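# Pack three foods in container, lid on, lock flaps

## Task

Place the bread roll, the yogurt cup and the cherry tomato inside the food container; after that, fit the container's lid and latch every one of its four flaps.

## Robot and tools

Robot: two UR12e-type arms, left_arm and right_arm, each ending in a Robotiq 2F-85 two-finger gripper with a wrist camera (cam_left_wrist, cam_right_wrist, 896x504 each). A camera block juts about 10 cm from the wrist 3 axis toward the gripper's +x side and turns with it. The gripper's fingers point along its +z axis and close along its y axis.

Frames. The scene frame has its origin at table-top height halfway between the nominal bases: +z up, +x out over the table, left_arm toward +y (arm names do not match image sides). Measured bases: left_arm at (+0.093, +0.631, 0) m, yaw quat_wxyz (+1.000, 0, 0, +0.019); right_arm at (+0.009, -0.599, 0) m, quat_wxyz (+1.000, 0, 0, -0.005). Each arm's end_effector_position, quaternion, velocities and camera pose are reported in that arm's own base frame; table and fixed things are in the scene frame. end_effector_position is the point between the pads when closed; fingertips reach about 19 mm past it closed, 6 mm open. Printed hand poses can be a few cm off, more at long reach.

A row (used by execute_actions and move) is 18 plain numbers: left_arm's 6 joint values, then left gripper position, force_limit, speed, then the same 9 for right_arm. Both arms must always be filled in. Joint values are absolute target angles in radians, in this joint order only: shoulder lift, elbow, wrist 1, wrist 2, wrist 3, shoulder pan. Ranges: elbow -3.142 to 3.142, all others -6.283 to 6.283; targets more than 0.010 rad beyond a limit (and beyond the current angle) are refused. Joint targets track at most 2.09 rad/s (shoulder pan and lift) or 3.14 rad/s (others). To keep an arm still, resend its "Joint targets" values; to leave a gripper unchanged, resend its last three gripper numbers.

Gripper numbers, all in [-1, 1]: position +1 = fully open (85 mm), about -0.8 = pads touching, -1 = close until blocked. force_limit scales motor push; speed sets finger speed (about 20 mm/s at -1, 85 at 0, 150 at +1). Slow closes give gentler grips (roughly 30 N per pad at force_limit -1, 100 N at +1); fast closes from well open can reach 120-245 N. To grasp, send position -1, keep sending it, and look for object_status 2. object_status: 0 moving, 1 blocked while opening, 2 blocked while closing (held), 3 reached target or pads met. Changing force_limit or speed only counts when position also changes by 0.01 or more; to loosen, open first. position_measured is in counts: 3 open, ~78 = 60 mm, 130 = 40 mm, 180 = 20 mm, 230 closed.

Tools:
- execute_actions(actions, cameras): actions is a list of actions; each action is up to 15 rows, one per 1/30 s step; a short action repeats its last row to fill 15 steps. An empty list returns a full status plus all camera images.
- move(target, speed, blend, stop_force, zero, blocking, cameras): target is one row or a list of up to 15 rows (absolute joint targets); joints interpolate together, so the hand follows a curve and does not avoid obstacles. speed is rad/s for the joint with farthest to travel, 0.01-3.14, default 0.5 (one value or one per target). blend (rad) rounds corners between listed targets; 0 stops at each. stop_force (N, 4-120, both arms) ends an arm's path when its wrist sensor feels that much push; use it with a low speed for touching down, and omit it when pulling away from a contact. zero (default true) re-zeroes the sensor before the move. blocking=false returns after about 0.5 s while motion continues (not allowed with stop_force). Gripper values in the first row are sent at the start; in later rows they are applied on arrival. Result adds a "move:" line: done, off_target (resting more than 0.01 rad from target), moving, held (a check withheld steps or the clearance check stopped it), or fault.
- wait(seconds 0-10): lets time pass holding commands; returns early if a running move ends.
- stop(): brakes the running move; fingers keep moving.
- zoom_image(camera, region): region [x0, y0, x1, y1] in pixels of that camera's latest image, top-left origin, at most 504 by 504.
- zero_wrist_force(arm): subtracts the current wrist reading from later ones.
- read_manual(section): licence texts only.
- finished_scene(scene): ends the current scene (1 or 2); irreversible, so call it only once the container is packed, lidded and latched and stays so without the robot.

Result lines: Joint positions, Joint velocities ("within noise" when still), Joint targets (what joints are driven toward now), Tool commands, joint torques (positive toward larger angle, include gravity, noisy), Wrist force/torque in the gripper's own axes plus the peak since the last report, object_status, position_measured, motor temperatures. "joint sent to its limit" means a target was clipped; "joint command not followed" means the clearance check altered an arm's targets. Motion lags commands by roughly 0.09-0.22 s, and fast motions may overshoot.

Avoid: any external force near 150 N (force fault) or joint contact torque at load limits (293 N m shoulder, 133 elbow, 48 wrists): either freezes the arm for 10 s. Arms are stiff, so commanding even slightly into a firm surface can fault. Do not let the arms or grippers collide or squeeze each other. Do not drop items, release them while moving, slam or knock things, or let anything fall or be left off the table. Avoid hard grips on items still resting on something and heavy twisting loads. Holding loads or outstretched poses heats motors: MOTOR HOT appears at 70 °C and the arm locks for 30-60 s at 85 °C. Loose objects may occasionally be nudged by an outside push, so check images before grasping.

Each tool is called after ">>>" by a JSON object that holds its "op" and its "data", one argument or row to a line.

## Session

>>> {"op": "execute_actions", "data": {
  "actions": []
}}

Scene clock: 0.00 s.
left_arm: end_effector_position=(+0.6078, +0.1903, +0.3651) position_measured=3 object_status=3 end_effector_quat_wxyz=(+0.096, +0.605, -0.600, +0.514) | right_arm: end_effector_position=(+0.5985, +0.6031, +0.1390) position_measured=3 object_status=3 end_effector_quat_wxyz=(-0.411, +0.753, +0.449, +0.252)
Joint names: [shoulder lift, elbow, wrist 1, wrist 2, wrist 3, shoulder pan]
Joint positions: left_arm=[-1.548 2.185 -2.555 -2.639 -1.364 0.421] | right_arm=[-2.124 -2.087 0.351 2.19 3.155 3.942]
Joint velocities: within noise
Joint torques (N m): no reading
Motor temperatures (°C): left_arm=[26 30 33 34 37 27] | right_arm=[34 28 37 32 34 27]
Wrist force (N): no reading
Wrist torque (N m): no reading
Wrist force, peak (N): no reading
Joint targets: left_arm=[-1.548 2.185 -2.555 -2.639 -1.364 0.421] | right_arm=[-2.124 -2.087 0.351 2.190 3.155 3.942]
Tool commands: left_gripper/position=+1.0 left_gripper/force_limit=+1.0 left_gripper/speed=+1.0 right_gripper/position=+1.0 right_gripper/force_limit=+1.0 right_gripper/speed=+1.0

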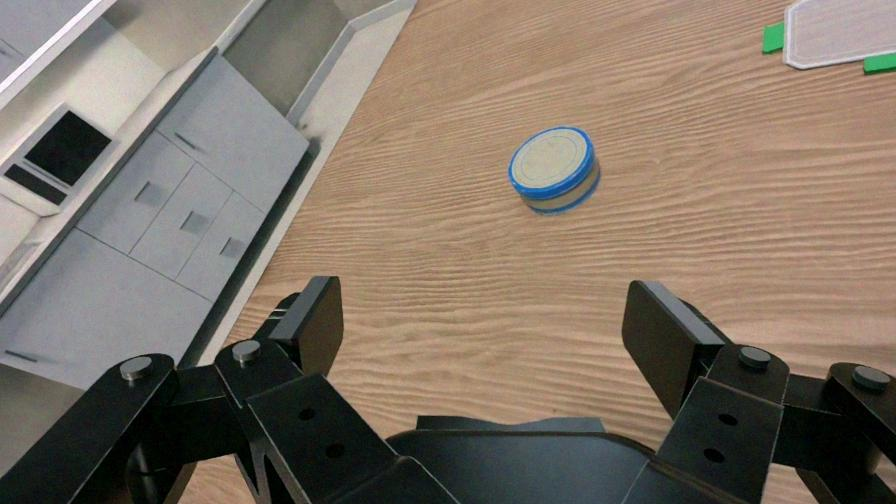

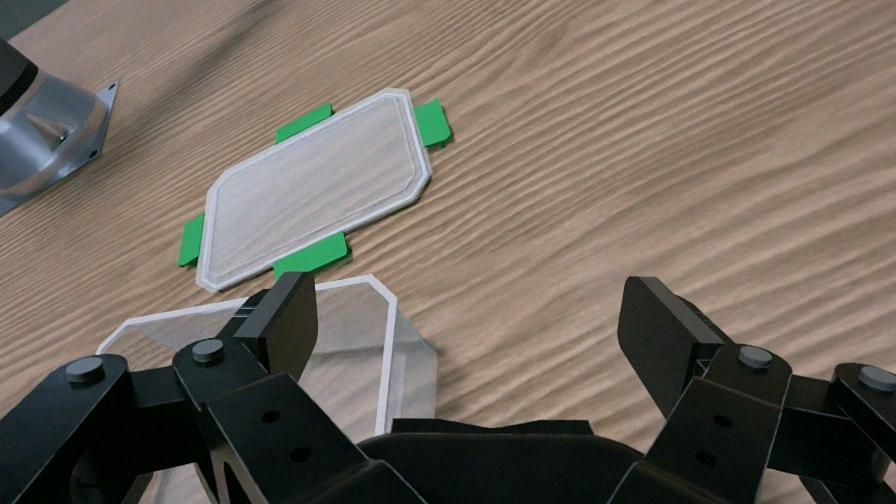

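>>> {"op": "move", "data": {
  "target": [
    [-1.548,2.185,-2.555,-2.639,-1.364,0.421,1,1,1,-1.88,-2.087,0.1,2.19,3.155,3.942,1,1,1],
    [-1.5517,1.7441,-1.7632,-1.5708,-3.791,-0.6493,1,1,1,-1.7022,-1.6228,-1.3874,1.5708,3.6905,3.6905,1,1,1]
  ],
  "speed": [0.6,1.0],
  "blend": [0.1,0],
  "cameras": ["all"]
}}

Scene clock: 4.40 s.
left_arm: end_effector_position=(+0.6569, -0.2800, +0.4001) position_measured=3 object_status=3 end_effector_quat_wxyz=(+0.000, +1.000, +0.000, +0.000) | right_arm: end_effector_position=(+0.7410, +0.2491, +0.3999) position_measured=3 object_status=3 end_effector_quat_wxyz=(+0.000, +1.000, +0.000, +0.000)
Joint names: [shoulder lift, elbow, wrist 1, wrist 2, wrist 3, shoulder pan]
Joint positions: left_arm=[-1.552 1.744 -1.763 -1.571 -3.791 -0.649] | right_arm=[-1.702 -1.623 -1.387 1.571 3.69 3.691]
Joint torques (N m): left_arm=[-56.27 -54.31 -0.44 3.59 -3.11 -15.64] | right_arm=[77.88 61.45 1.77 -2.2 2.1 -13.52]
Wrist force (N): left_arm=[0.0 0.2 0.3] | right_arm=[-0.9 -1.1 0.3]
Wrist torque (N m): left_arm=[-0.04 0.31 0.28] | right_arm=[-0.01 0.19 -0.31]
Wrist force, peak (N): left_arm=[-1.1 1.0 -1.8] | right_arm=[-2.2 1.2 2.1]
Joint targets: left_arm=[-1.552 1.744 -1.763 -1.571 -3.791 -0.649] | right_arm=[-1.702 -1.623 -1.387 1.571 3.691 3.691]
move: done

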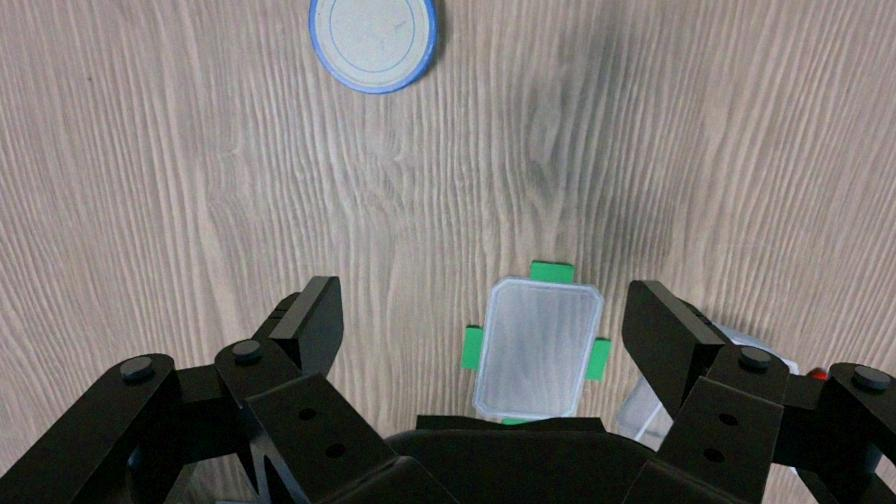

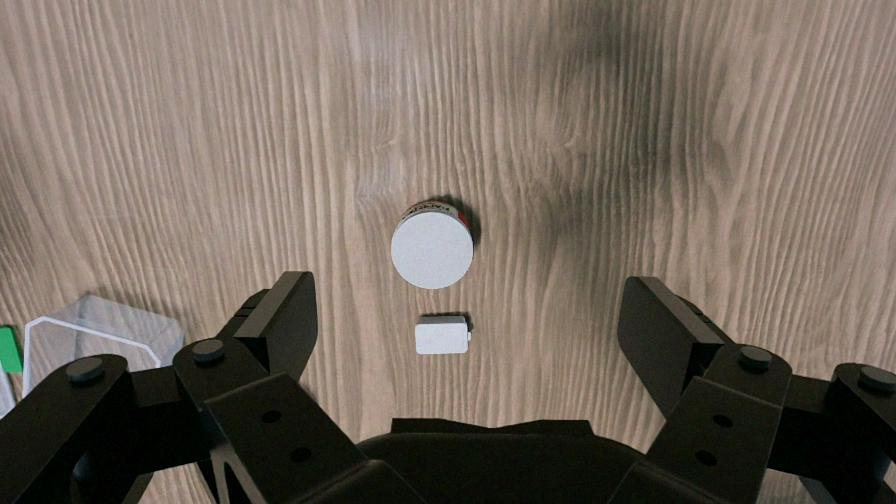

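>>> {"op": "move", "data": {
  "target": [-1.6487,1.8382,-1.7603,-1.5708,-3.4099,-0.2683,1,1,1,-1.9876,-1.2539,-1.4709,1.5708,4.0067,4.0067,1,1,1],
  "speed": 0.8,
  "cameras": ["all"]
}}

Scene clock: 6.00 s.
left_arm: end_effector_position=(+0.6570, -0.0002, +0.3999) position_measured=3 object_status=3 end_effector_quat_wxyz=(+0.000, +1.000, +0.000, +0.000) | right_arm: end_effector_position=(+0.7401, +0.5997, +0.4001) position_measured=3 object_status=3 end_effector_quat_wxyz=(+0.000, +1.000, +0.000, +0.000)
Joint names: [shoulder lift, elbow, wrist 1, wrist 2, wrist 3, shoulder pan]
Joint positions: left_arm=[-1.649 1.838 -1.76 -1.571 -3.41 -0.269] | right_arm=[-1.987 -1.254 -1.471 1.571 4.007 4.006]
Joint torques (N m): left_arm=[-45.68 -39.9 -0.3 1.07 3.25 11.69] | right_arm=[79.2 61.28 1.84 1.39 2.35 17.64]
Wrist force (N): left_arm=[0.0 0.0 0.7] | right_arm=[-1.0 -0.1 0.0]
Wrist torque (N m): left_arm=[-0.05 0.30 0.12] | right_arm=[0.25 0.18 -0.26]
Wrist force, peak (N): left_arm=[-0.7 -5.0 0.1] | right_arm=[-2.0 -6.1 0.2]
Joint targets: left_arm=[-1.649 1.838 -1.760 -1.571 -3.410 -0.268] | right_arm=[-1.988 -1.254 -1.471 1.571 4.007 4.007]
move: done

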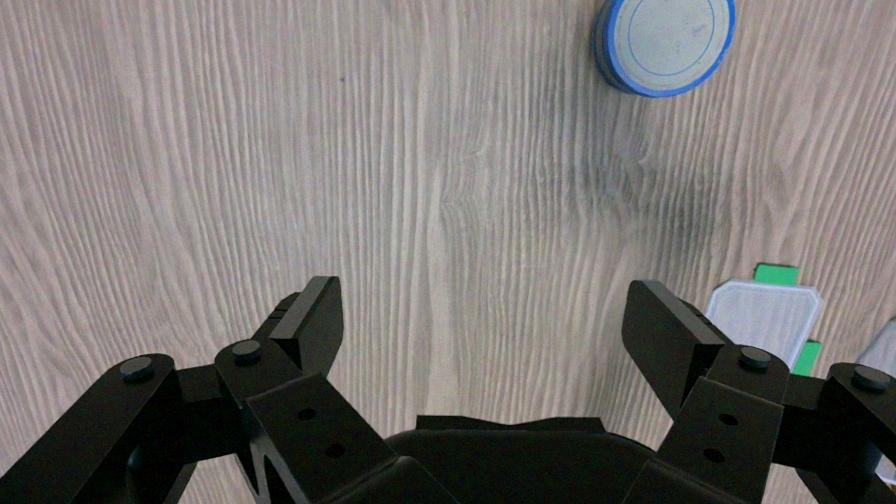

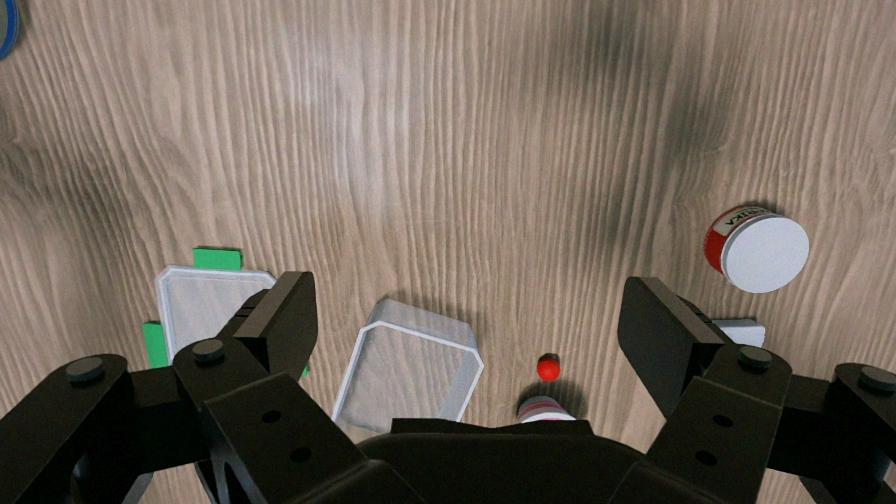

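>>> {"op": "zoom_image", "data": {
  "camera": "cam_right_wrist",
  "region": [460, 320, 640, 440]
}}

>>> {"op": "zoom_image", "data": {
  "camera": "cam_right_wrist",
  "region": [680, 180, 830, 300]
}}

Scaled by 2.800 from the camera's 896x504 image, which has a finer 1280x720 frame.

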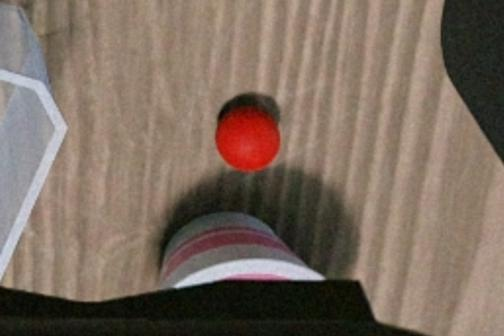

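Scaled by 3.360 from the camera's 896x504 image, which has a finer 1280x720 frame.

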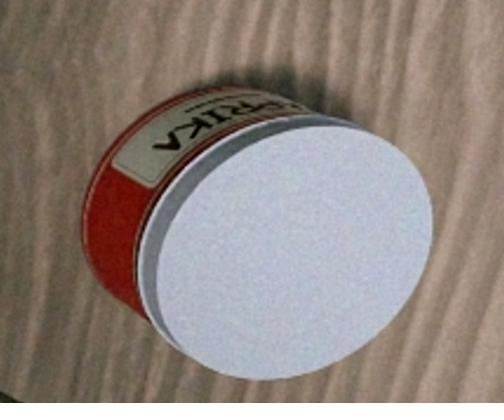

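>>> {"op": "move", "data": {
  "target": [-2.0735,2.1326,-1.6299,-1.5708,-4.8938,-0.1814,1,1,1,-1.0979,-2.1179,-1.4966,1.5708,5.4565,3.8857,1,1,1],
  "speed": 0.9,
  "cameras": ["all"]
}}

Scene clock: 8.83 s.
left_arm: end_effector_position=(+0.4202, +0.1000, +0.3999) position_measured=3 object_status=3 end_effector_quat_wxyz=(+0.000, +0.707, +0.707, +0.000) | right_arm: end_effector_position=(+0.4202, +0.1501, +0.3999) position_measured=3 object_status=3 end_effector_quat_wxyz=(+0.000, +0.707, -0.707, +0.000)
Joint names: [shoulder lift, elbow, wrist 1, wrist 2, wrist 3, shoulder pan]
Joint positions: left_arm=[-2.073 2.133 -1.63 -1.571 -4.894 -0.181] | right_arm=[-1.098 -2.118 -1.497 1.571 5.456 3.886]
Joint torques (N m): left_arm=[-15.12 -41.79 -0.23 -3.49 -3.51 15.25] | right_arm=[24.43 40.39 1.98 1.1 2.38 -12.36]
Wrist force (N): left_arm=[0.1 0.3 0.3] | right_arm=[-0.8 -0.1 -0.4]
Wrist torque (N m): left_arm=[-0.05 0.31 0.30] | right_arm=[0.23 0.14 -0.32]
Wrist force, peak (N): left_arm=[1.3 1.0 0.7] | right_arm=[1.8 1.9 0.7]
Joint targets: left_arm=[-2.074 2.133 -1.630 -1.571 -4.894 -0.181] | right_arm=[-1.098 -2.118 -1.497 1.571 5.457 3.886]
move: done

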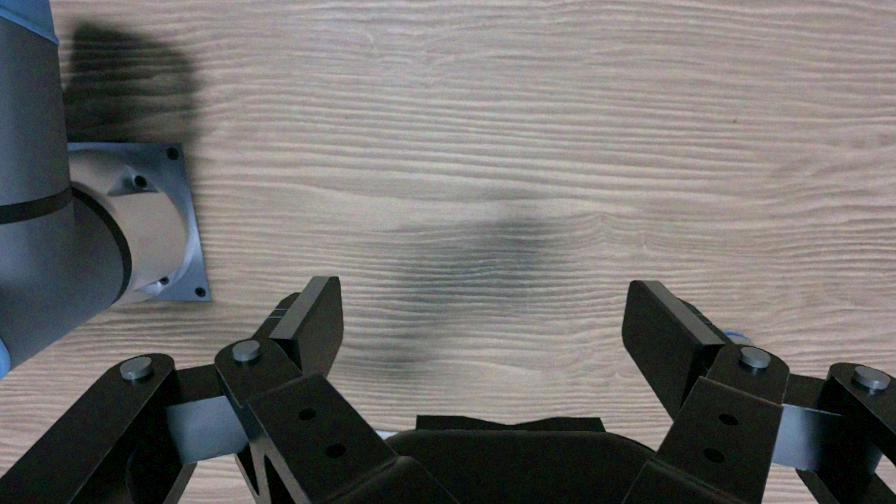

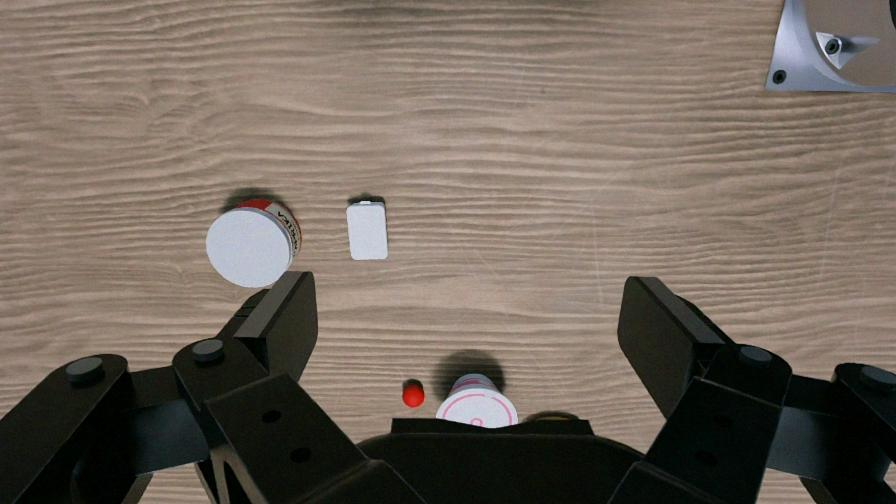

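>>> {"op": "move", "data": {
  "target": [-1.8213,2.1609,-1.9104,-1.5708,-2.6132,-1.0424,1,1,1,-1.417,-2.0863,-1.2091,1.5708,2.6454,4.2162,1,1,1],
  "speed": 0.9,
  "cameras": ["all"]
}}

Scene clock: 16.70 s.
left_arm: end_effector_position=(+0.4060, -0.3499, +0.3000) position_measured=3 object_status=3 end_effector_quat_wxyz=(+0.000, +0.707, -0.707, +0.000) | right_arm: end_effector_position=(+0.4200, +0.4100, +0.3000) position_measured=3 object_status=3 end_effector_quat_wxyz=(+0.000, +0.707, +0.707, +0.000)
Joint names: [shoulder lift, elbow, wrist 1, wrist 2, wrist 3, shoulder pan]
Joint positions: left_arm=[-1.821 2.161 -1.91 -1.571 -2.613 -1.042] | right_arm=[-1.417 -2.086 -1.209 1.571 2.646 4.216]
Joint torques (N m): left_arm=[-11.57 -39.19 -7.96 -2.27 2.37 -13.96] | right_arm=[26.47 57.06 7.75 0.98 -1.86 16.63]
Wrist force (N): left_arm=[0.2 0.0 0.4] | right_arm=[-0.6 -0.5 0.3]
Wrist torque (N m): left_arm=[-0.07 0.30 0.17] | right_arm=[0.02 0.18 -0.24]
Wrist force, peak (N): left_arm=[1.0 1.0 1.0] | right_arm=[-1.3 0.5 -0.3]
Joint targets: left_arm=[-1.821 2.161 -1.910 -1.571 -2.613 -1.042] | right_arm=[-1.417 -2.086 -1.209 1.571 2.645 4.216]
move: done

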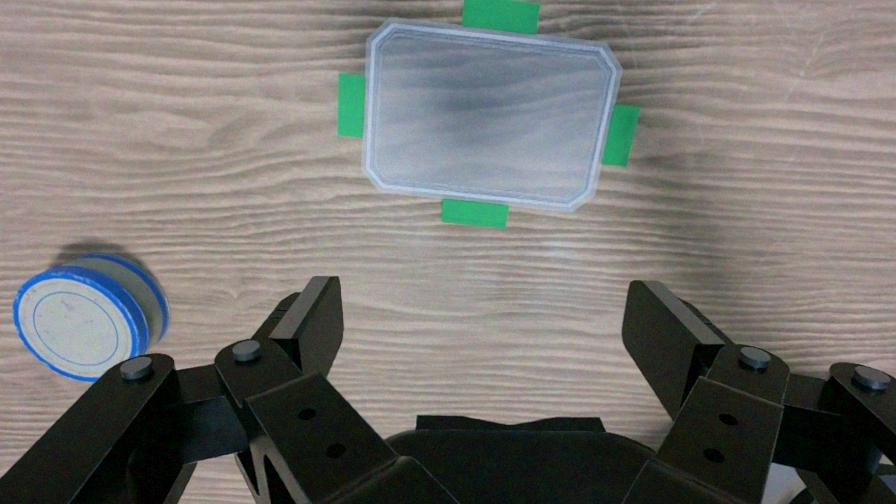

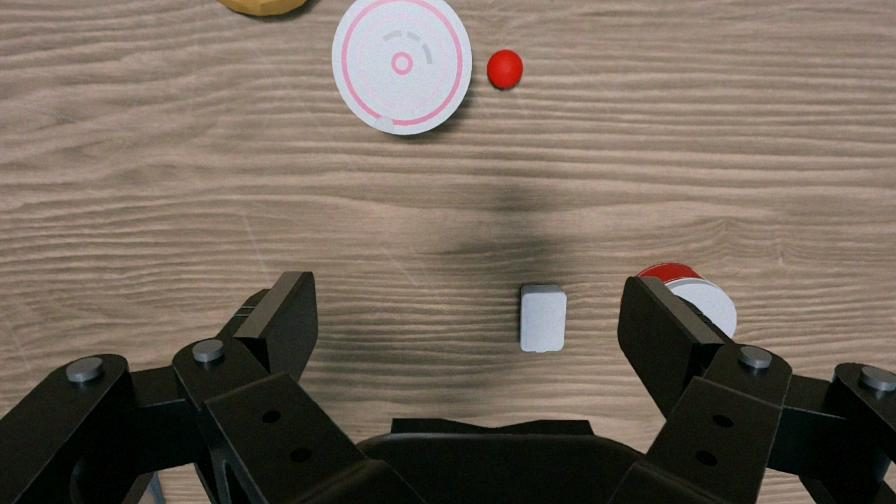

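>>> {"op": "move", "data": {
  "target": [-1.8213,2.1609,-1.9104,-1.5708,-2.6132,-1.0424,1,1,1,-1.4699,-2.0413,-1.2012,1.5708,2.8043,4.3751,1,1,1],
  "speed": 0.6,
  "cameras": ["cam_right_wrist"]
}}

Scene clock: 18.10 s.
left_arm: end_effector_position=(+0.4059, -0.3499, +0.3000) position_measured=3 object_status=3 end_effector_quat_wxyz=(+0.000, +0.707, -0.707, +0.000) | right_arm: end_effector_position=(+0.3600, +0.5001, +0.2999) position_measured=3 object_status=3 end_effector_quat_wxyz=(+0.000, +0.707, +0.707, +0.000)
Joint names: [shoulder lift, elbow, wrist 1, wrist 2, wrist 3, shoulder pan]
Joint positions: left_arm=[-1.821 2.161 -1.91 -1.571 -2.613 -1.042] | right_arm=[-1.47 -2.041 -1.201 1.571 2.804 4.375]
Joint torques (N m): left_arm=[-13.03 -40.23 -7.58 -1.56 2.9 -13.48] | right_arm=[30.9 58.34 7.82 0.89 2.32 21.82]
Wrist force (N): left_arm=[0.0 0.0 0.2] | right_arm=[-0.3 -0.4 0.0]
Wrist torque (N m): left_arm=[-0.08 0.33 0.17] | right_arm=[0.12 0.11 -0.35]
Wrist force, peak (N): left_arm=[0.6 0.3 0.5] | right_arm=[-2.8 1.0 0.6]
Joint targets: left_arm=[-1.821 2.161 -1.910 -1.571 -2.613 -1.042] | right_arm=[-1.470 -2.041 -1.201 1.571 2.804 4.375]
move: done
Images, in order (width x height): cam_right_wrist 896x504.

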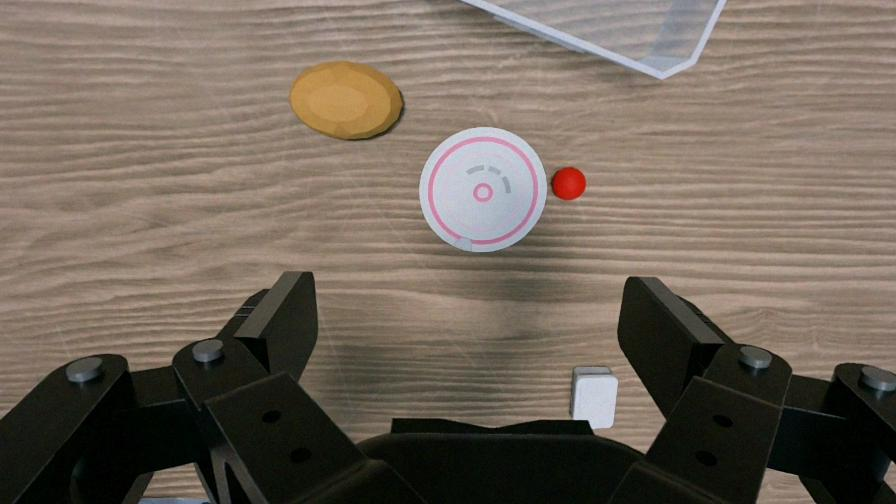

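>>> {"op": "move", "data": {
  "target": [-1.8213,2.1609,-1.9104,-1.5708,-2.6132,-1.0424,1,1,1,-1.7308,-2.1422,-0.8394,1.5708,4.5249,4.2019,0.4,1,0],
  "speed": 0.8,
  "cameras": ["cam_right_wrist"]
}}

Scene clock: 21.83 s.
left_arm: end_effector_position=(+0.4059, -0.3499, +0.3000) position_measured=3 object_status=3 end_effector_quat_wxyz=(+0.000, +0.707, -0.707, +0.000) | right_arm: end_effector_position=(+0.4660, +0.4758, +0.1199) position_measured=78 object_status=3 end_effector_quat_wxyz=(+0.000, +0.987, -0.161, +0.000)
Joint names: [shoulder lift, elbow, wrist 1, wrist 2, wrist 3, shoulder pan]
Joint positions: left_arm=[-1.821 2.161 -1.91 -1.571 -2.613 -1.042] | right_arm=[-1.731 -2.142 -0.839 1.571 4.525 4.202]
Joint torques (N m): left_arm=[-11.36 -38.08 -7.52 -0.67 2.6 -13.59] | right_arm=[45.18 30.18 7.84 0.75 1.72 -14.33]
Wrist force (N): left_arm=[0.1 0.2 0.6] | right_arm=[-0.8 -1.0 0.9]
Wrist torque (N m): left_arm=[-0.05 0.30 0.17] | right_arm=[-0.09 0.19 -0.35]
Wrist force, peak (N): left_arm=[0.0 0.3 0.9] | right_arm=[-0.8 -1.1 -1.4]
Joint targets: left_arm=[-1.821 2.161 -1.910 -1.571 -2.613 -1.042] | right_arm=[-1.731 -2.142 -0.839 1.571 4.525 4.202]
move: done
Images, in order (width x height): cam_right_wrist 896x504.

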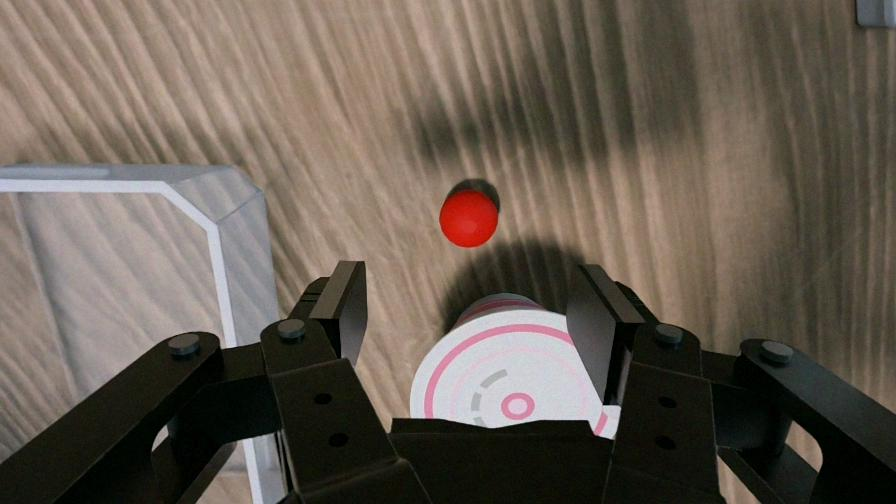

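>>> {"op": "move", "data": {
  "target": [
    [-1.8213,2.1609,-1.9104,-1.5708,-2.6132,-1.0424,1,1,1,-1.8681,-2.2168,-0.6275,1.5708,4.5274,4.2044,0.4,1,0],
    [-1.8213,2.1609,-1.9104,-1.5708,-2.6132,-1.0424,1,1,1,-1.8681,-2.2168,-0.6275,1.5708,4.5274,4.2044,-1,-0.9,-1]
  ],
  "speed": 0.4
}}

>>> {"op": "move", "data": {
  "target": [
    [-1.8213,2.1609,-1.9104,-1.5708,-2.6132,-1.0424,1,1,1,-1.6937,-2.1404,-0.8783,1.5708,4.5274,4.2044,-1,-0.9,-1],
    [-1.8213,2.1609,-1.9104,-1.5708,-2.6132,-1.0424,1,1,1,-1.8282,-1.9711,-0.9131,1.5708,4.683,4.36,-1,-0.9,-1]
  ],
  "speed": 0.4,
  "blend": [0.03,0],
  "cameras": ["cam_right_wrist"]
}}

Scene clock: 25.40 s.
left_arm: end_effector_position=(+0.4059, -0.3499, +0.3000) position_measured=3 object_status=3 end_effector_quat_wxyz=(+0.000, +0.707, -0.707, +0.000) | right_arm: end_effector_position=(+0.4610, +0.4700, +0.0199) position_measured=165 object_status=0 end_effector_quat_wxyz=(+0.000, +0.987, -0.161, +0.000)
Joint names: [shoulder lift, elbow, wrist 1, wrist 2, wrist 3, shoulder pan]
Joint positions: left_arm=[-1.821 2.161 -1.91 -1.571 -2.613 -1.042] | right_arm=[-1.868 -2.217 -0.627 1.571 4.527 4.204]
Joint torques (N m): left_arm=[-9.13 -39.54 -7.4 0.32 2.94 -14.17] | right_arm=[49.96 22.8 7.3 0.46 2.12 20.59]
Wrist force (N): left_arm=[0.1 -0.2 0.5] | right_arm=[-0.7 0.0 -2.7]
Wrist torque (N m): left_arm=[-0.11 0.30 0.17] | right_arm=[0.13 0.15 -0.35]
Wrist force, peak (N): left_arm=[0.1 0.3 0.9] | right_arm=[-0.7 0.8 -4.3]
Joint targets: left_arm=[-1.821 2.161 -1.910 -1.571 -2.613 -1.042] | right_arm=[-1.868 -2.217 -0.627 1.571 4.527 4.204]
move: done

Scene clock: 27.00 s.
left_arm: end_effector_position=(+0.4059, -0.3499, +0.3000) position_measured=3 object_status=3 end_effector_quat_wxyz=(+0.000, +0.707, -0.707, +0.000) | right_arm: end_effector_position=(+0.4148, +0.6232, +0.1399) position_measured=165 object_status=2 end_effector_quat_wxyz=(+0.000, +0.987, -0.161, +0.000)
Joint names: [shoulder lift, elbow, wrist 1, wrist 2, wrist 3, shoulder pan]
Joint positions: left_arm=[-1.821 2.161 -1.91 -1.571 -2.613 -1.042] | right_arm=[-1.828 -1.971 -0.913 1.571 4.683 4.36]
Joint torques (N m): left_arm=[-11.37 -38.17 -7.46 0.79 2.21 -15.42] | right_arm=[58.01 49.79 1.88 0.25 1.66 19.59]
Wrist force (N): left_arm=[0.4 0.0 0.4] | right_arm=[-0.6 0.1 0.6]
Wrist torque (N m): left_arm=[-0.08 0.26 0.17] | right_arm=[0.16 0.21 -0.37]
Wrist force, peak (N): left_arm=[-0.1 -0.6 0.8] | right_arm=[-3.0 -3.3 1.2]
Joint targets: left_arm=[-1.821 2.161 -1.910 -1.571 -2.613 -1.042] | right_arm=[-1.828 -1.971 -0.913 1.571 4.683 4.360]
move: done
Images, in order (width x height): cam_right_wrist 896x504.

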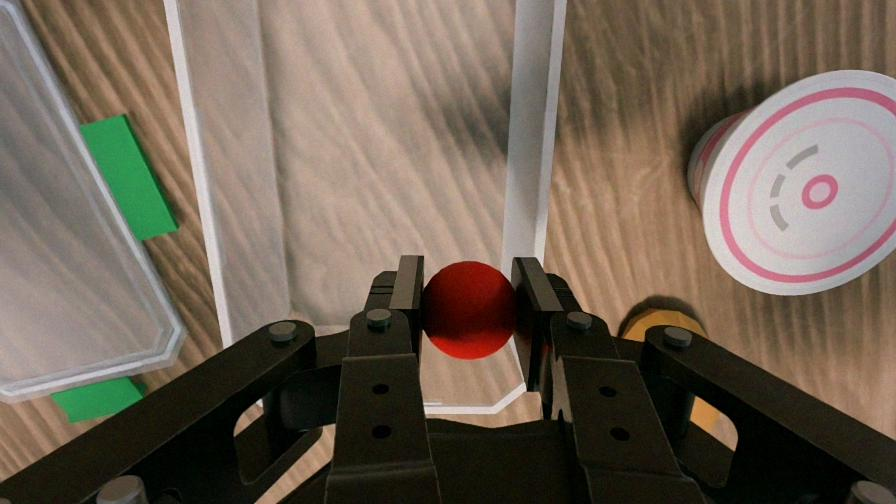

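>>> {"op": "move", "data": {
  "target": [
    [-1.8213,2.1609,-1.9104,-1.5708,-2.6132,-1.0424,1,1,1,-1.8304,-1.9681,-0.9139,1.5708,4.6649,4.3419,-1,-0.9,-1],
    [-1.8213,2.1609,-1.9104,-1.5708,-2.6132,-1.0424,1,1,1,-1.9715,-2.0347,-0.7062,1.5708,4.6649,4.3419,-1,-0.9,-1]
  ],
  "speed": [0.3,0.15],
  "stop_force": 10
}}

>>> {"op": "move", "data": {
  "target": [
    [-1.8213,2.1609,-1.9104,-1.5708,-2.6132,-1.0424,1,1,1,-1.9715,-2.0347,-0.7062,1.5708,4.6649,4.3419,0.1,-0.9,-1],
    [-1.8213,2.1609,-1.9104,-1.5708,-2.6132,-1.0424,1,1,1,-1.8304,-1.9681,-0.9139,1.5708,4.6649,4.3419,0.1,-0.9,-1]
  ],
  "speed": 0.3,
  "cameras": ["cam_right_wrist"]
}}

Scene clock: 30.67 s.
left_arm: end_effector_position=(+0.4059, -0.3499, +0.3000) position_measured=3 object_status=3 end_effector_quat_wxyz=(+0.000, +0.707, -0.707, +0.000) | right_arm: end_effector_position=(+0.4266, +0.6172, +0.0261) position_measured=165 object_status=2 end_effector_quat_wxyz=(+0.000, +0.987, -0.161, +0.000)
Joint names: [shoulder lift, elbow, wrist 1, wrist 2, wrist 3, shoulder pan]
Joint positions: left_arm=[-1.821 2.161 -1.91 -1.571 -2.613 -1.042] | right_arm=[-1.971 -2.035 -0.706 1.571 4.665 4.342]
Joint torques (N m): left_arm=[-10.46 -39.32 -7.12 1.6 2.5 -14.66] | right_arm=[60.2 24.47 7.75 -0.24 -2.18 -9.96]
Wrist force (N): left_arm=[0.0 0.2 0.4] | right_arm=[-0.2 0.2 0.2]
Wrist torque (N m): left_arm=[-0.04 0.33 0.17] | right_arm=[0.18 0.12 -0.20]
Wrist force, peak (N): left_arm=[0.3 0.1 0.8] | right_arm=[-0.3 -2.9 -11.0]
Joint targets: left_arm=[-1.821 2.161 -1.910 -1.571 -2.613 -1.042] | right_arm=[-1.971 -2.035 -0.706 1.571 4.665 4.342]
move: done

Scene clock: 33.07 s.
left_arm: end_effector_position=(+0.4059, -0.3499, +0.3000) position_measured=3 object_status=3 end_effector_quat_wxyz=(+0.000, +0.707, -0.707, +0.000) | right_arm: end_effector_position=(+0.4265, +0.6172, +0.1398) position_measured=117 object_status=3 end_effector_quat_wxyz=(+0.000, +0.987, -0.161, +0.000)
Joint names: [shoulder lift, elbow, wrist 1, wrist 2, wrist 3, shoulder pan]
Joint positions: left_arm=[-1.821 2.161 -1.91 -1.571 -2.613 -1.042] | right_arm=[-1.831 -1.968 -0.914 1.571 4.665 4.342]
Joint torques (N m): left_arm=[-10.55 -39.76 -7.04 2.12 2.37 -13.83] | right_arm=[79.24 51.68 2.01 -0.28 -1.76 -2.84]
Wrist force (N): left_arm=[0.4 -0.1 0.4] | right_arm=[-0.5 -0.2 0.4]
Wrist torque (N m): left_arm=[-0.09 0.27 0.17] | right_arm=[0.09 0.21 -0.24]
Wrist force, peak (N): left_arm=[0.1 0.0 0.9] | right_arm=[-1.1 0.3 2.3]
Joint targets: left_arm=[-1.821 2.161 -1.910 -1.571 -2.613 -1.042] | right_arm=[-1.830 -1.968 -0.914 1.571 4.665 4.342]
move: done
Images, in order (width x height): cam_right_wrist 896x504.

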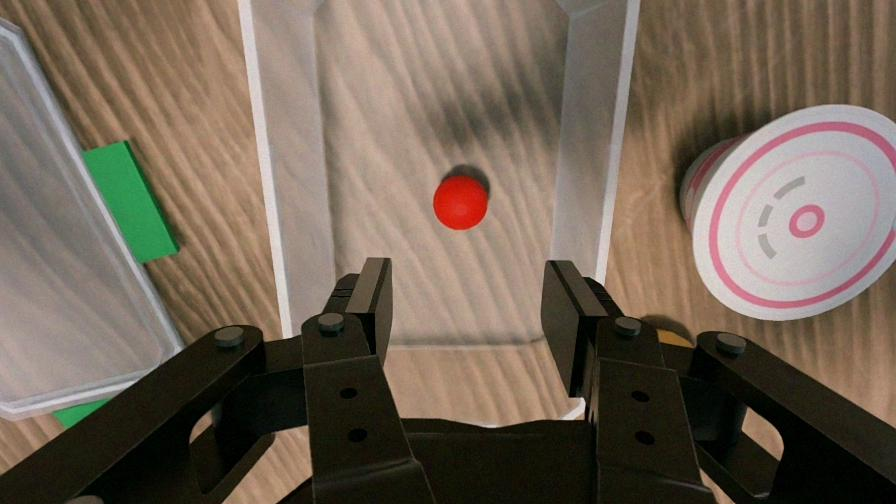

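>>> {"op": "move", "data": {
  "target": [
    [-1.8213,2.1609,-1.9104,-1.5708,-2.6132,-1.0424,1,1,1,-1.8304,-1.9681,-0.9139,1.5708,3.094,4.3419,0.1,-0.9,-1],
    [-1.8213,2.1609,-1.9104,-1.5708,-2.6132,-1.0424,1,1,1,-1.9674,-2.0416,-0.7034,1.5708,3.094,4.3419,0.1,-0.9,-1],
    [-1.8213,2.1609,-1.9104,-1.5708,-2.6132,-1.0424,1,1,1,-1.9674,-2.0416,-0.7034,1.5708,3.094,4.3419,-1,-0.9,-1]
  ],
  "speed": [0.8,0.25,0.2]
}}

>>> {"op": "move", "data": {
  "target": [
    [-1.8213,2.1609,-1.9104,-1.5708,-2.6132,-1.0424,1,1,1,-1.9216,-2.0258,-0.765,1.5708,3.094,4.3419,-1,-0.9,-1],
    [-1.8213,2.1609,-1.9104,-1.5708,-2.6132,-1.0424,1,1,1,-1.877,-2.0928,-0.7426,1.5708,3.0927,4.3406,-1,-0.9,-1],
    [-1.8213,2.1609,-1.9104,-1.5708,-2.6132,-1.0424,1,1,1,-1.9258,-2.1091,-0.6775,1.5708,3.0927,4.3406,-1,-0.9,-1]
  ],
  "speed": 0.2,
  "stop_force": 12
}}

>>> {"op": "move", "data": {
  "target": [
    [-1.8213,2.1609,-1.9104,-1.5708,-2.6132,-1.0424,1,1,1,-1.9258,-2.1091,-0.6775,1.5708,3.0927,4.3406,0,-0.9,-1],
    [-1.8213,2.1609,-1.9104,-1.5708,-2.6132,-1.0424,1,1,1,-1.79,-2.02,-0.9,1.5708,3.0927,4.3406,0,-0.9,-1]
  ],
  "speed": 0.3,
  "cameras": ["cam_right_wrist"]
}}

Scene clock: 39.07 s.
left_arm: end_effector_position=(+0.4059, -0.3499, +0.3000) position_measured=3 object_status=3 end_effector_quat_wxyz=(+0.000, +0.707, -0.707, +0.000) | right_arm: end_effector_position=(+0.4253, +0.6139, +0.0260) position_measured=165 object_status=0 end_effector_quat_wxyz=(+0.000, +0.812, +0.584, +0.000)
Joint names: [shoulder lift, elbow, wrist 1, wrist 2, wrist 3, shoulder pan]
Joint positions: left_arm=[-1.821 2.161 -1.91 -1.571 -2.613 -1.042] | right_arm=[-1.967 -2.042 -0.703 1.571 3.094 4.342]
Joint torques (N m): left_arm=[-10.77 -39.37 -7.88 3.06 2.27 -14.21] | right_arm=[61.94 25.42 7.2 -0.69 -2.62 14.42]
Wrist force (N): left_arm=[0.3 0.0 0.4] | right_arm=[-0.4 0.3 -1.4]
Wrist torque (N m): left_arm=[-0.07 0.27 0.17] | right_arm=[0.25 0.16 -0.23]
Wrist force, peak (N): left_arm=[0.5 0.3 0.7] | right_arm=[-1.0 0.4 -2.6]
Joint targets: left_arm=[-1.821 2.161 -1.910 -1.571 -2.613 -1.042] | right_arm=[-1.967 -2.042 -0.703 1.571 3.094 4.342]
move: done

Scene clock: 41.17 s.
left_arm: end_effector_position=(+0.4059, -0.3499, +0.3000) position_measured=3 object_status=3 end_effector_quat_wxyz=(+0.000, +0.707, -0.707, +0.000) | right_arm: end_effector_position=(+0.4133, +0.5806, +0.0259) position_measured=165 object_status=2 end_effector_quat_wxyz=(+0.000, +0.812, +0.584, +0.000)
Joint names: [shoulder lift, elbow, wrist 1, wrist 2, wrist 3, shoulder pan]
Joint positions: left_arm=[-1.821 2.161 -1.91 -1.571 -2.613 -1.042] | right_arm=[-1.926 -2.109 -0.677 1.571 3.093 4.341]
Joint torques (N m): left_arm=[-11.59 -39.47 -7.14 3.15 2.32 -14.22] | right_arm=[55.63 23.42 7.57 -0.74 -2.42 -13.38]
Wrist force (N): left_arm=[0.4 -0.4 0.3] | right_arm=[-0.8 0.2 -1.0]
Wrist torque (N m): left_arm=[-0.15 0.26 0.17] | right_arm=[0.24 0.21 -0.24]
Wrist force, peak (N): left_arm=[0.4 0.4 0.8] | right_arm=[-0.5 0.0 -2.5]
Joint targets: left_arm=[-1.821 2.161 -1.910 -1.571 -2.613 -1.042] | right_arm=[-1.926 -2.109 -0.677 1.571 3.093 4.341]
move: done

Scene clock: 43.40 s.
left_arm: end_effector_position=(+0.4059, -0.3499, +0.3000) position_measured=3 object_status=3 end_effector_quat_wxyz=(+0.000, +0.707, -0.707, +0.000) | right_arm: end_effector_position=(+0.4174, +0.5911, +0.1408) position_measured=128 object_status=3 end_effector_quat_wxyz=(-0.001, +0.812, +0.584, +0.001)
Joint names: [shoulder lift, elbow, wrist 1, wrist 2, wrist 3, shoulder pan]
Joint positions: left_arm=[-1.821 2.161 -1.91 -1.571 -2.613 -1.042] | right_arm=[-1.79 -2.02 -0.9 1.571 3.093 4.341]
Joint torques (N m): left_arm=[-10.79 -39.19 -7.56 2.81 2.34 -14.45] | right_arm=[77.83 52.92 2.44 -0.61 -2.49 -9.71]
Wrist force (N): left_arm=[0.3 0.2 0.3] | right_arm=[0.0 0.0 0.8]
Wrist torque (N m): left_arm=[-0.04 0.29 0.17] | right_arm=[0.14 0.11 -0.25]
Wrist force, peak (N): left_arm=[0.4 0.0 0.8] | right_arm=[-1.0 0.2 2.2]
Joint targets: left_arm=[-1.821 2.161 -1.910 -1.571 -2.613 -1.042] | right_arm=[-1.790 -2.020 -0.900 1.571 3.093 4.341]
move: done
Images, in order (width x height): cam_right_wrist 896x504.

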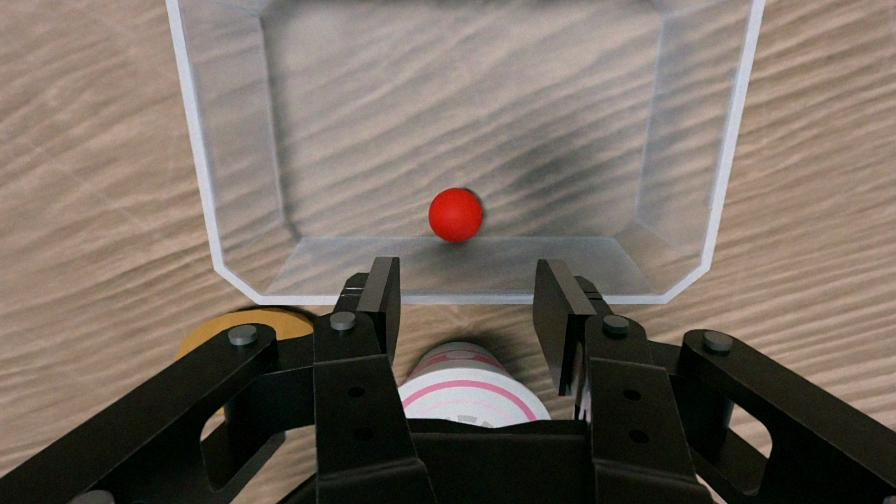

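>>> {"op": "move", "data": {
  "target": [-1.8213,2.1609,-1.9104,-1.5708,-2.6132,-1.0424,1,1,1,-1.6184,-2.2246,-0.8694,1.5708,4.6305,4.5255,0.65,-0.9,0],
  "speed": 0.8,
  "cameras": ["cam_right_wrist"]
}}

Scene clock: 46.30 s.
left_arm: end_effector_position=(+0.4059, -0.3499, +0.3000) position_measured=3 object_status=3 end_effector_quat_wxyz=(+0.000, +0.707, -0.707, +0.000) | right_arm: end_effector_position=(+0.2799, +0.5431, +0.1400) position_measured=47 object_status=3 end_effector_quat_wxyz=(+0.000, +0.999, -0.052, +0.000)
Joint names: [shoulder lift, elbow, wrist 1, wrist 2, wrist 3, shoulder pan]
Joint positions: left_arm=[-1.821 2.161 -1.91 -1.571 -2.613 -1.042] | right_arm=[-1.618 -2.225 -0.869 1.571 4.63 4.525]
Joint torques (N m): left_arm=[-10.17 -39.55 -7.14 3.25 2.18 -14.26] | right_arm=[61.03 31.03 7.56 -1.07 1.91 20.94]
Wrist force (N): left_arm=[0.1 -0.1 0.5] | right_arm=[-0.5 0.3 0.0]
Wrist torque (N m): left_arm=[-0.09 0.31 0.17] | right_arm=[0.23 0.11 -0.29]
Wrist force, peak (N): left_arm=[0.6 -0.1 0.8] | right_arm=[-1.2 0.2 1.3]
Joint targets: left_arm=[-1.821 2.161 -1.910 -1.571 -2.613 -1.042] | right_arm=[-1.618 -2.225 -0.869 1.571 4.630 4.526]
move: done
Images, in order (width x height): cam_right_wrist 896x504.

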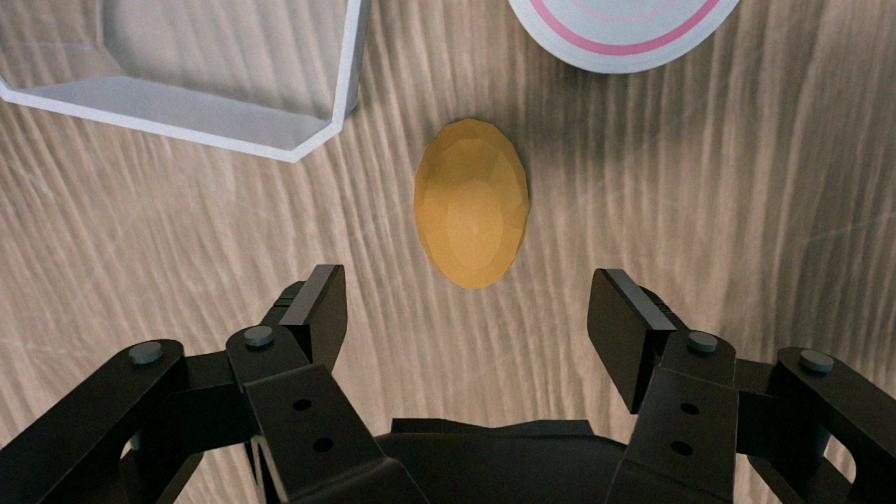

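>>> {"op": "move", "data": {
  "target": [
    [-1.8213,2.1609,-1.9104,-1.5708,-2.6132,-1.0424,1,1,1,-1.6025,-2.2415,-0.8684,1.5708,4.6331,4.5281,0.65,-0.9,0],
    [-1.8213,2.1609,-1.9104,-1.5708,-2.6132,-1.0424,1,1,1,-1.7991,-2.3252,-0.5881,1.5708,4.6331,4.5281,0.65,-0.9,0],
    [-1.8213,2.1609,-1.9104,-1.5708,-2.6132,-1.0424,1,1,1,-1.7991,-2.3252,-0.5881,1.5708,4.6331,4.5281,-1,-0.9,-1]
  ],
  "speed": [0.3,0.3,0.3]
}}

>>> {"op": "move", "data": {
  "target": [
    [-1.8213,2.1609,-1.9104,-1.5708,-2.6132,-1.0424,1,1,1,-1.6025,-2.2415,-0.8684,1.5708,4.6331,4.5281,-1,-0.9,-1],
    [-1.8213,2.1609,-1.9104,-1.5708,-2.6132,-1.0424,1,1,1,-1.8155,-1.9659,-0.931,1.5708,3.1672,4.4151,-1,-0.9,-1]
  ],
  "speed": [0.3,0.6],
  "cameras": ["cam_right_wrist"]
}}

Scene clock: 50.20 s.
left_arm: end_effector_position=(+0.4059, -0.3499, +0.3000) position_measured=3 object_status=3 end_effector_quat_wxyz=(+0.000, +0.707, -0.707, +0.000) | right_arm: end_effector_position=(+0.2767, +0.5340, +0.0181) position_measured=88 object_status=0 end_effector_quat_wxyz=(+0.000, +0.999, -0.052, +0.000)
Joint names: [shoulder lift, elbow, wrist 1, wrist 2, wrist 3, shoulder pan]
Joint positions: left_arm=[-1.821 2.161 -1.91 -1.571 -2.613 -1.042] | right_arm=[-1.799 -2.325 -0.588 1.571 4.633 4.528]
Joint torques (N m): left_arm=[-9.29 -38.59 -7.03 2.96 2.03 -13.1] | right_arm=[42.12 20.38 3.8 -1.15 1.49 13.28]
Wrist force (N): left_arm=[0.3 0.2 0.3] | right_arm=[-1.4 3.6 -24.0]
Wrist torque (N m): left_arm=[-0.05 0.29 0.17] | right_arm=[0.17 0.12 -0.31]
Wrist force, peak (N): left_arm=[0.7 -0.1 0.6] | right_arm=[-1.4 3.6 -24.0]
Joint targets: left_arm=[-1.821 2.161 -1.910 -1.571 -2.613 -1.042] | right_arm=[-1.799 -2.325 -0.588 1.571 4.633 4.528]
move: done

Scene clock: 54.60 s.
left_arm: end_effector_position=(+0.4059, -0.3499, +0.3000) position_measured=3 object_status=3 end_effector_quat_wxyz=(+0.000, +0.707, -0.707, +0.000) | right_arm: end_effector_position=(+0.3794, +0.6439, +0.1500) position_measured=88 object_status=2 end_effector_quat_wxyz=(+0.000, +0.812, +0.584, +0.000)
Joint names: [shoulder lift, elbow, wrist 1, wrist 2, wrist 3, shoulder pan]
Joint positions: left_arm=[-1.821 2.161 -1.91 -1.571 -2.613 -1.042] | right_arm=[-1.815 -1.966 -0.931 1.571 3.167 4.415]
Joint torques (N m): left_arm=[-10.8 -38.99 -7.31 2.98 2.11 -11.96] | right_arm=[55.69 52.24 1.93 -0.33 -2.16 -15.15]
Wrist force (N): left_arm=[-0.1 -0.3 0.5] | right_arm=[-0.2 -0.2 1.1]
Wrist torque (N m): left_arm=[-0.12 0.35 0.17] | right_arm=[0.14 0.18 -0.23]
Wrist force, peak (N): left_arm=[0.6 -0.2 0.6] | right_arm=[-1.7 3.0 -22.8]
Joint targets: left_arm=[-1.821 2.161 -1.910 -1.571 -2.613 -1.042] | right_arm=[-1.816 -1.966 -0.931 1.571 3.167 4.415]
move: done
Images, in order (width x height): cam_right_wrist 896x504.

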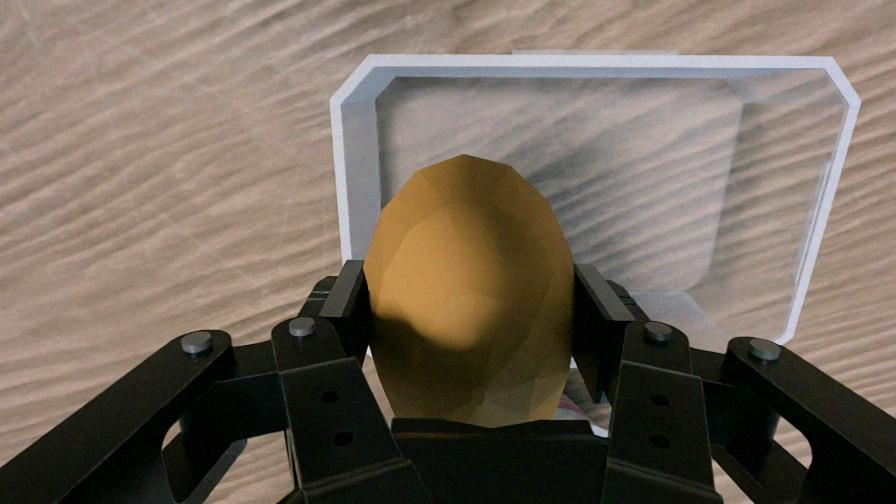

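>>> {"op": "move", "data": {
  "target": [
    [-1.8213,2.1609,-1.9104,-1.5708,-2.6132,-1.0424,1,1,1,-1.818,-1.963,-0.9314,1.5708,3.1576,4.4055,-1,-0.9,-1],
    [-1.8213,2.1609,-1.9104,-1.5708,-2.6132,-1.0424,1,1,1,-1.9731,-2.0383,-0.701,1.5708,3.1576,4.4055,-1,-0.9,-1]
  ],
  "speed": [0.3,0.15],
  "stop_force": 15
}}

>>> {"op": "move", "data": {
  "target": [
    [-1.8213,2.1609,-1.9104,-1.5708,-2.6132,-1.0424,1,1,1,-1.9731,-2.0383,-0.701,1.5708,3.1576,4.4055,0.45,-0.9,-1],
    [-1.8213,2.1609,-1.9104,-1.5708,-2.6132,-1.0424,1,1,1,-1.818,-1.963,-0.9314,1.5708,3.1576,4.4055,0.45,-0.9,-1]
  ],
  "speed": 0.3,
  "cameras": ["cam_right_wrist"]
}}

Scene clock: 57.57 s.
left_arm: end_effector_position=(+0.4059, -0.3499, +0.3000) position_measured=3 object_status=3 end_effector_quat_wxyz=(+0.000, +0.707, -0.707, +0.000) | right_arm: end_effector_position=(+0.3861, +0.6417, +0.0238) position_measured=88 object_status=2 end_effector_quat_wxyz=(+0.000, +0.812, +0.584, +0.000)
Joint names: [shoulder lift, elbow, wrist 1, wrist 2, wrist 3, shoulder pan]
Joint positions: left_arm=[-1.821 2.161 -1.91 -1.571 -2.613 -1.042] | right_arm=[-1.973 -2.038 -0.701 1.571 3.158 4.405]
Joint torques (N m): left_arm=[-9.24 -39.66 -7.28 3.05 1.63 -12.3] | right_arm=[62.84 25.59 7.91 0.05 -2.28 3]
Wrist force (N): left_arm=[0.3 0.1 0.6] | right_arm=[-0.4 0.2 0.6]
Wrist torque (N m): left_arm=[-0.06 0.28 0.17] | right_arm=[0.22 0.18 -0.20]
Wrist force, peak (N): left_arm=[0.2 0.0 0.9] | right_arm=[1.7 2.5 -11.4]
Joint targets: left_arm=[-1.821 2.161 -1.910 -1.571 -2.613 -1.042] | right_arm=[-1.973 -2.038 -0.701 1.571 3.158 4.405]
move: done

Scene clock: 59.43 s.
left_arm: end_effector_position=(+0.4059, -0.3499, +0.3000) position_measured=3 object_status=3 end_effector_quat_wxyz=(+0.000, +0.707, -0.707, +0.000) | right_arm: end_effector_position=(+0.3861, +0.6418, +0.1497) position_measured=72 object_status=3 end_effector_quat_wxyz=(+0.000, +0.812, +0.584, +0.000)
Joint names: [shoulder lift, elbow, wrist 1, wrist 2, wrist 3, shoulder pan]
Joint positions: left_arm=[-1.821 2.161 -1.91 -1.571 -2.613 -1.042] | right_arm=[-1.818 -1.963 -0.931 1.571 3.158 4.405]
Joint torques (N m): left_arm=[-11.44 -39.18 -6.92 3.61 1.94 -14.15] | right_arm=[76.82 51.08 2.38 -0.36 -0.56 17.65]
Wrist force (N): left_arm=[0.2 -0.1 0.4] | right_arm=[-0.5 -0.1 0.6]
Wrist torque (N m): left_arm=[-0.09 0.29 0.17] | right_arm=[0.15 0.22 -0.23]
Wrist force, peak (N): left_arm=[0.5 -0.3 0.6] | right_arm=[-1.6 -0.4 2.4]
Joint targets: left_arm=[-1.821 2.161 -1.910 -1.571 -2.613 -1.042] | right_arm=[-1.818 -1.963 -0.931 1.571 3.158 4.405]
move: done
Images, in order (width x height): cam_right_wrist 896x504.

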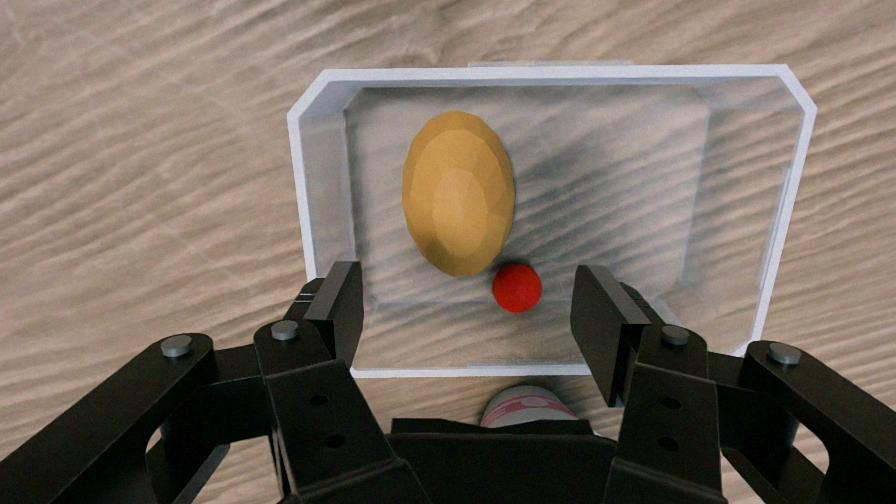

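>>> {"op": "move", "data": {
  "target": [
    [-1.8213,2.1609,-1.9104,-1.5708,-2.6132,-1.0424,1,1,1,-1.845,-1.9263,-0.9411,1.5708,3.0729,4.3208,-1,-0.9,0],
    [-1.8213,2.1609,-1.9104,-1.5708,-2.6132,-1.0424,1,1,1,-1.9849,-1.9971,-0.7304,1.5708,3.0729,4.3208,-1,-0.9,0],
    [-1.8213,2.1609,-1.9104,-1.5708,-2.6132,-1.0424,1,1,1,-1.9726,-2.0173,-0.7225,1.5708,3.1229,4.3708,-1,-0.9,0],
    [-1.8213,2.1609,-1.9104,-1.5708,-2.6132,-1.0424,1,1,1,-1.8103,-1.9299,-0.9722,1.5708,3.1229,4.3708,-1,-0.9,0]
  ],
  "speed": [0.4,0.2,0.06,0.3],
  "cameras": ["cam_right_wrist"]
}}

Scene clock: 64.87 s.
left_arm: end_effector_position=(+0.4059, -0.3499, +0.3000) position_measured=3 object_status=3 end_effector_quat_wxyz=(+0.000, +0.707, -0.707, +0.000) | right_arm: end_effector_position=(+0.4111, +0.6364, +0.1698) position_measured=232 object_status=3 end_effector_quat_wxyz=(+0.000, +0.812, +0.584, +0.000)
Joint names: [shoulder lift, elbow, wrist 1, wrist 2, wrist 3, shoulder pan]
Joint positions: left_arm=[-1.821 2.161 -1.91 -1.571 -2.613 -1.042] | right_arm=[-1.81 -1.93 -0.972 1.571 3.123 4.371]
Joint torques (N m): left_arm=[-11.85 -40.64 -7.56 3.16 1.88 -12.21] | right_arm=[77.67 53.29 1.2 -0.31 1.98 18.73]
Wrist force (N): left_arm=[0.5 0.1 0.6] | right_arm=[-0.9 -0.4 0.8]
Wrist torque (N m): left_arm=[-0.06 0.24 0.17] | right_arm=[0.10 0.27 -0.37]
Wrist force, peak (N): left_arm=[0.4 -0.3 0.8] | right_arm=[-1.6 -0.1 2.7]
Joint targets: left_arm=[-1.821 2.161 -1.910 -1.571 -2.613 -1.042] | right_arm=[-1.810 -1.930 -0.972 1.571 3.123 4.371]
move: done
Images, in order (width x height): cam_right_wrist 896x504.

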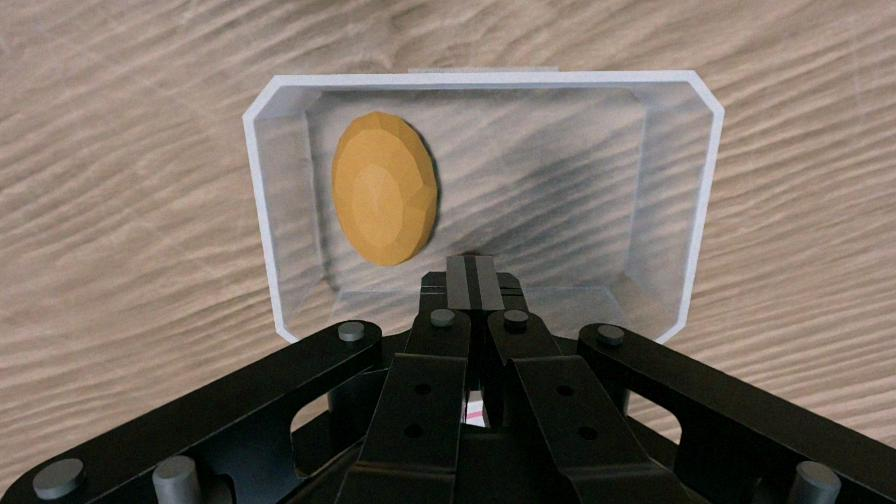

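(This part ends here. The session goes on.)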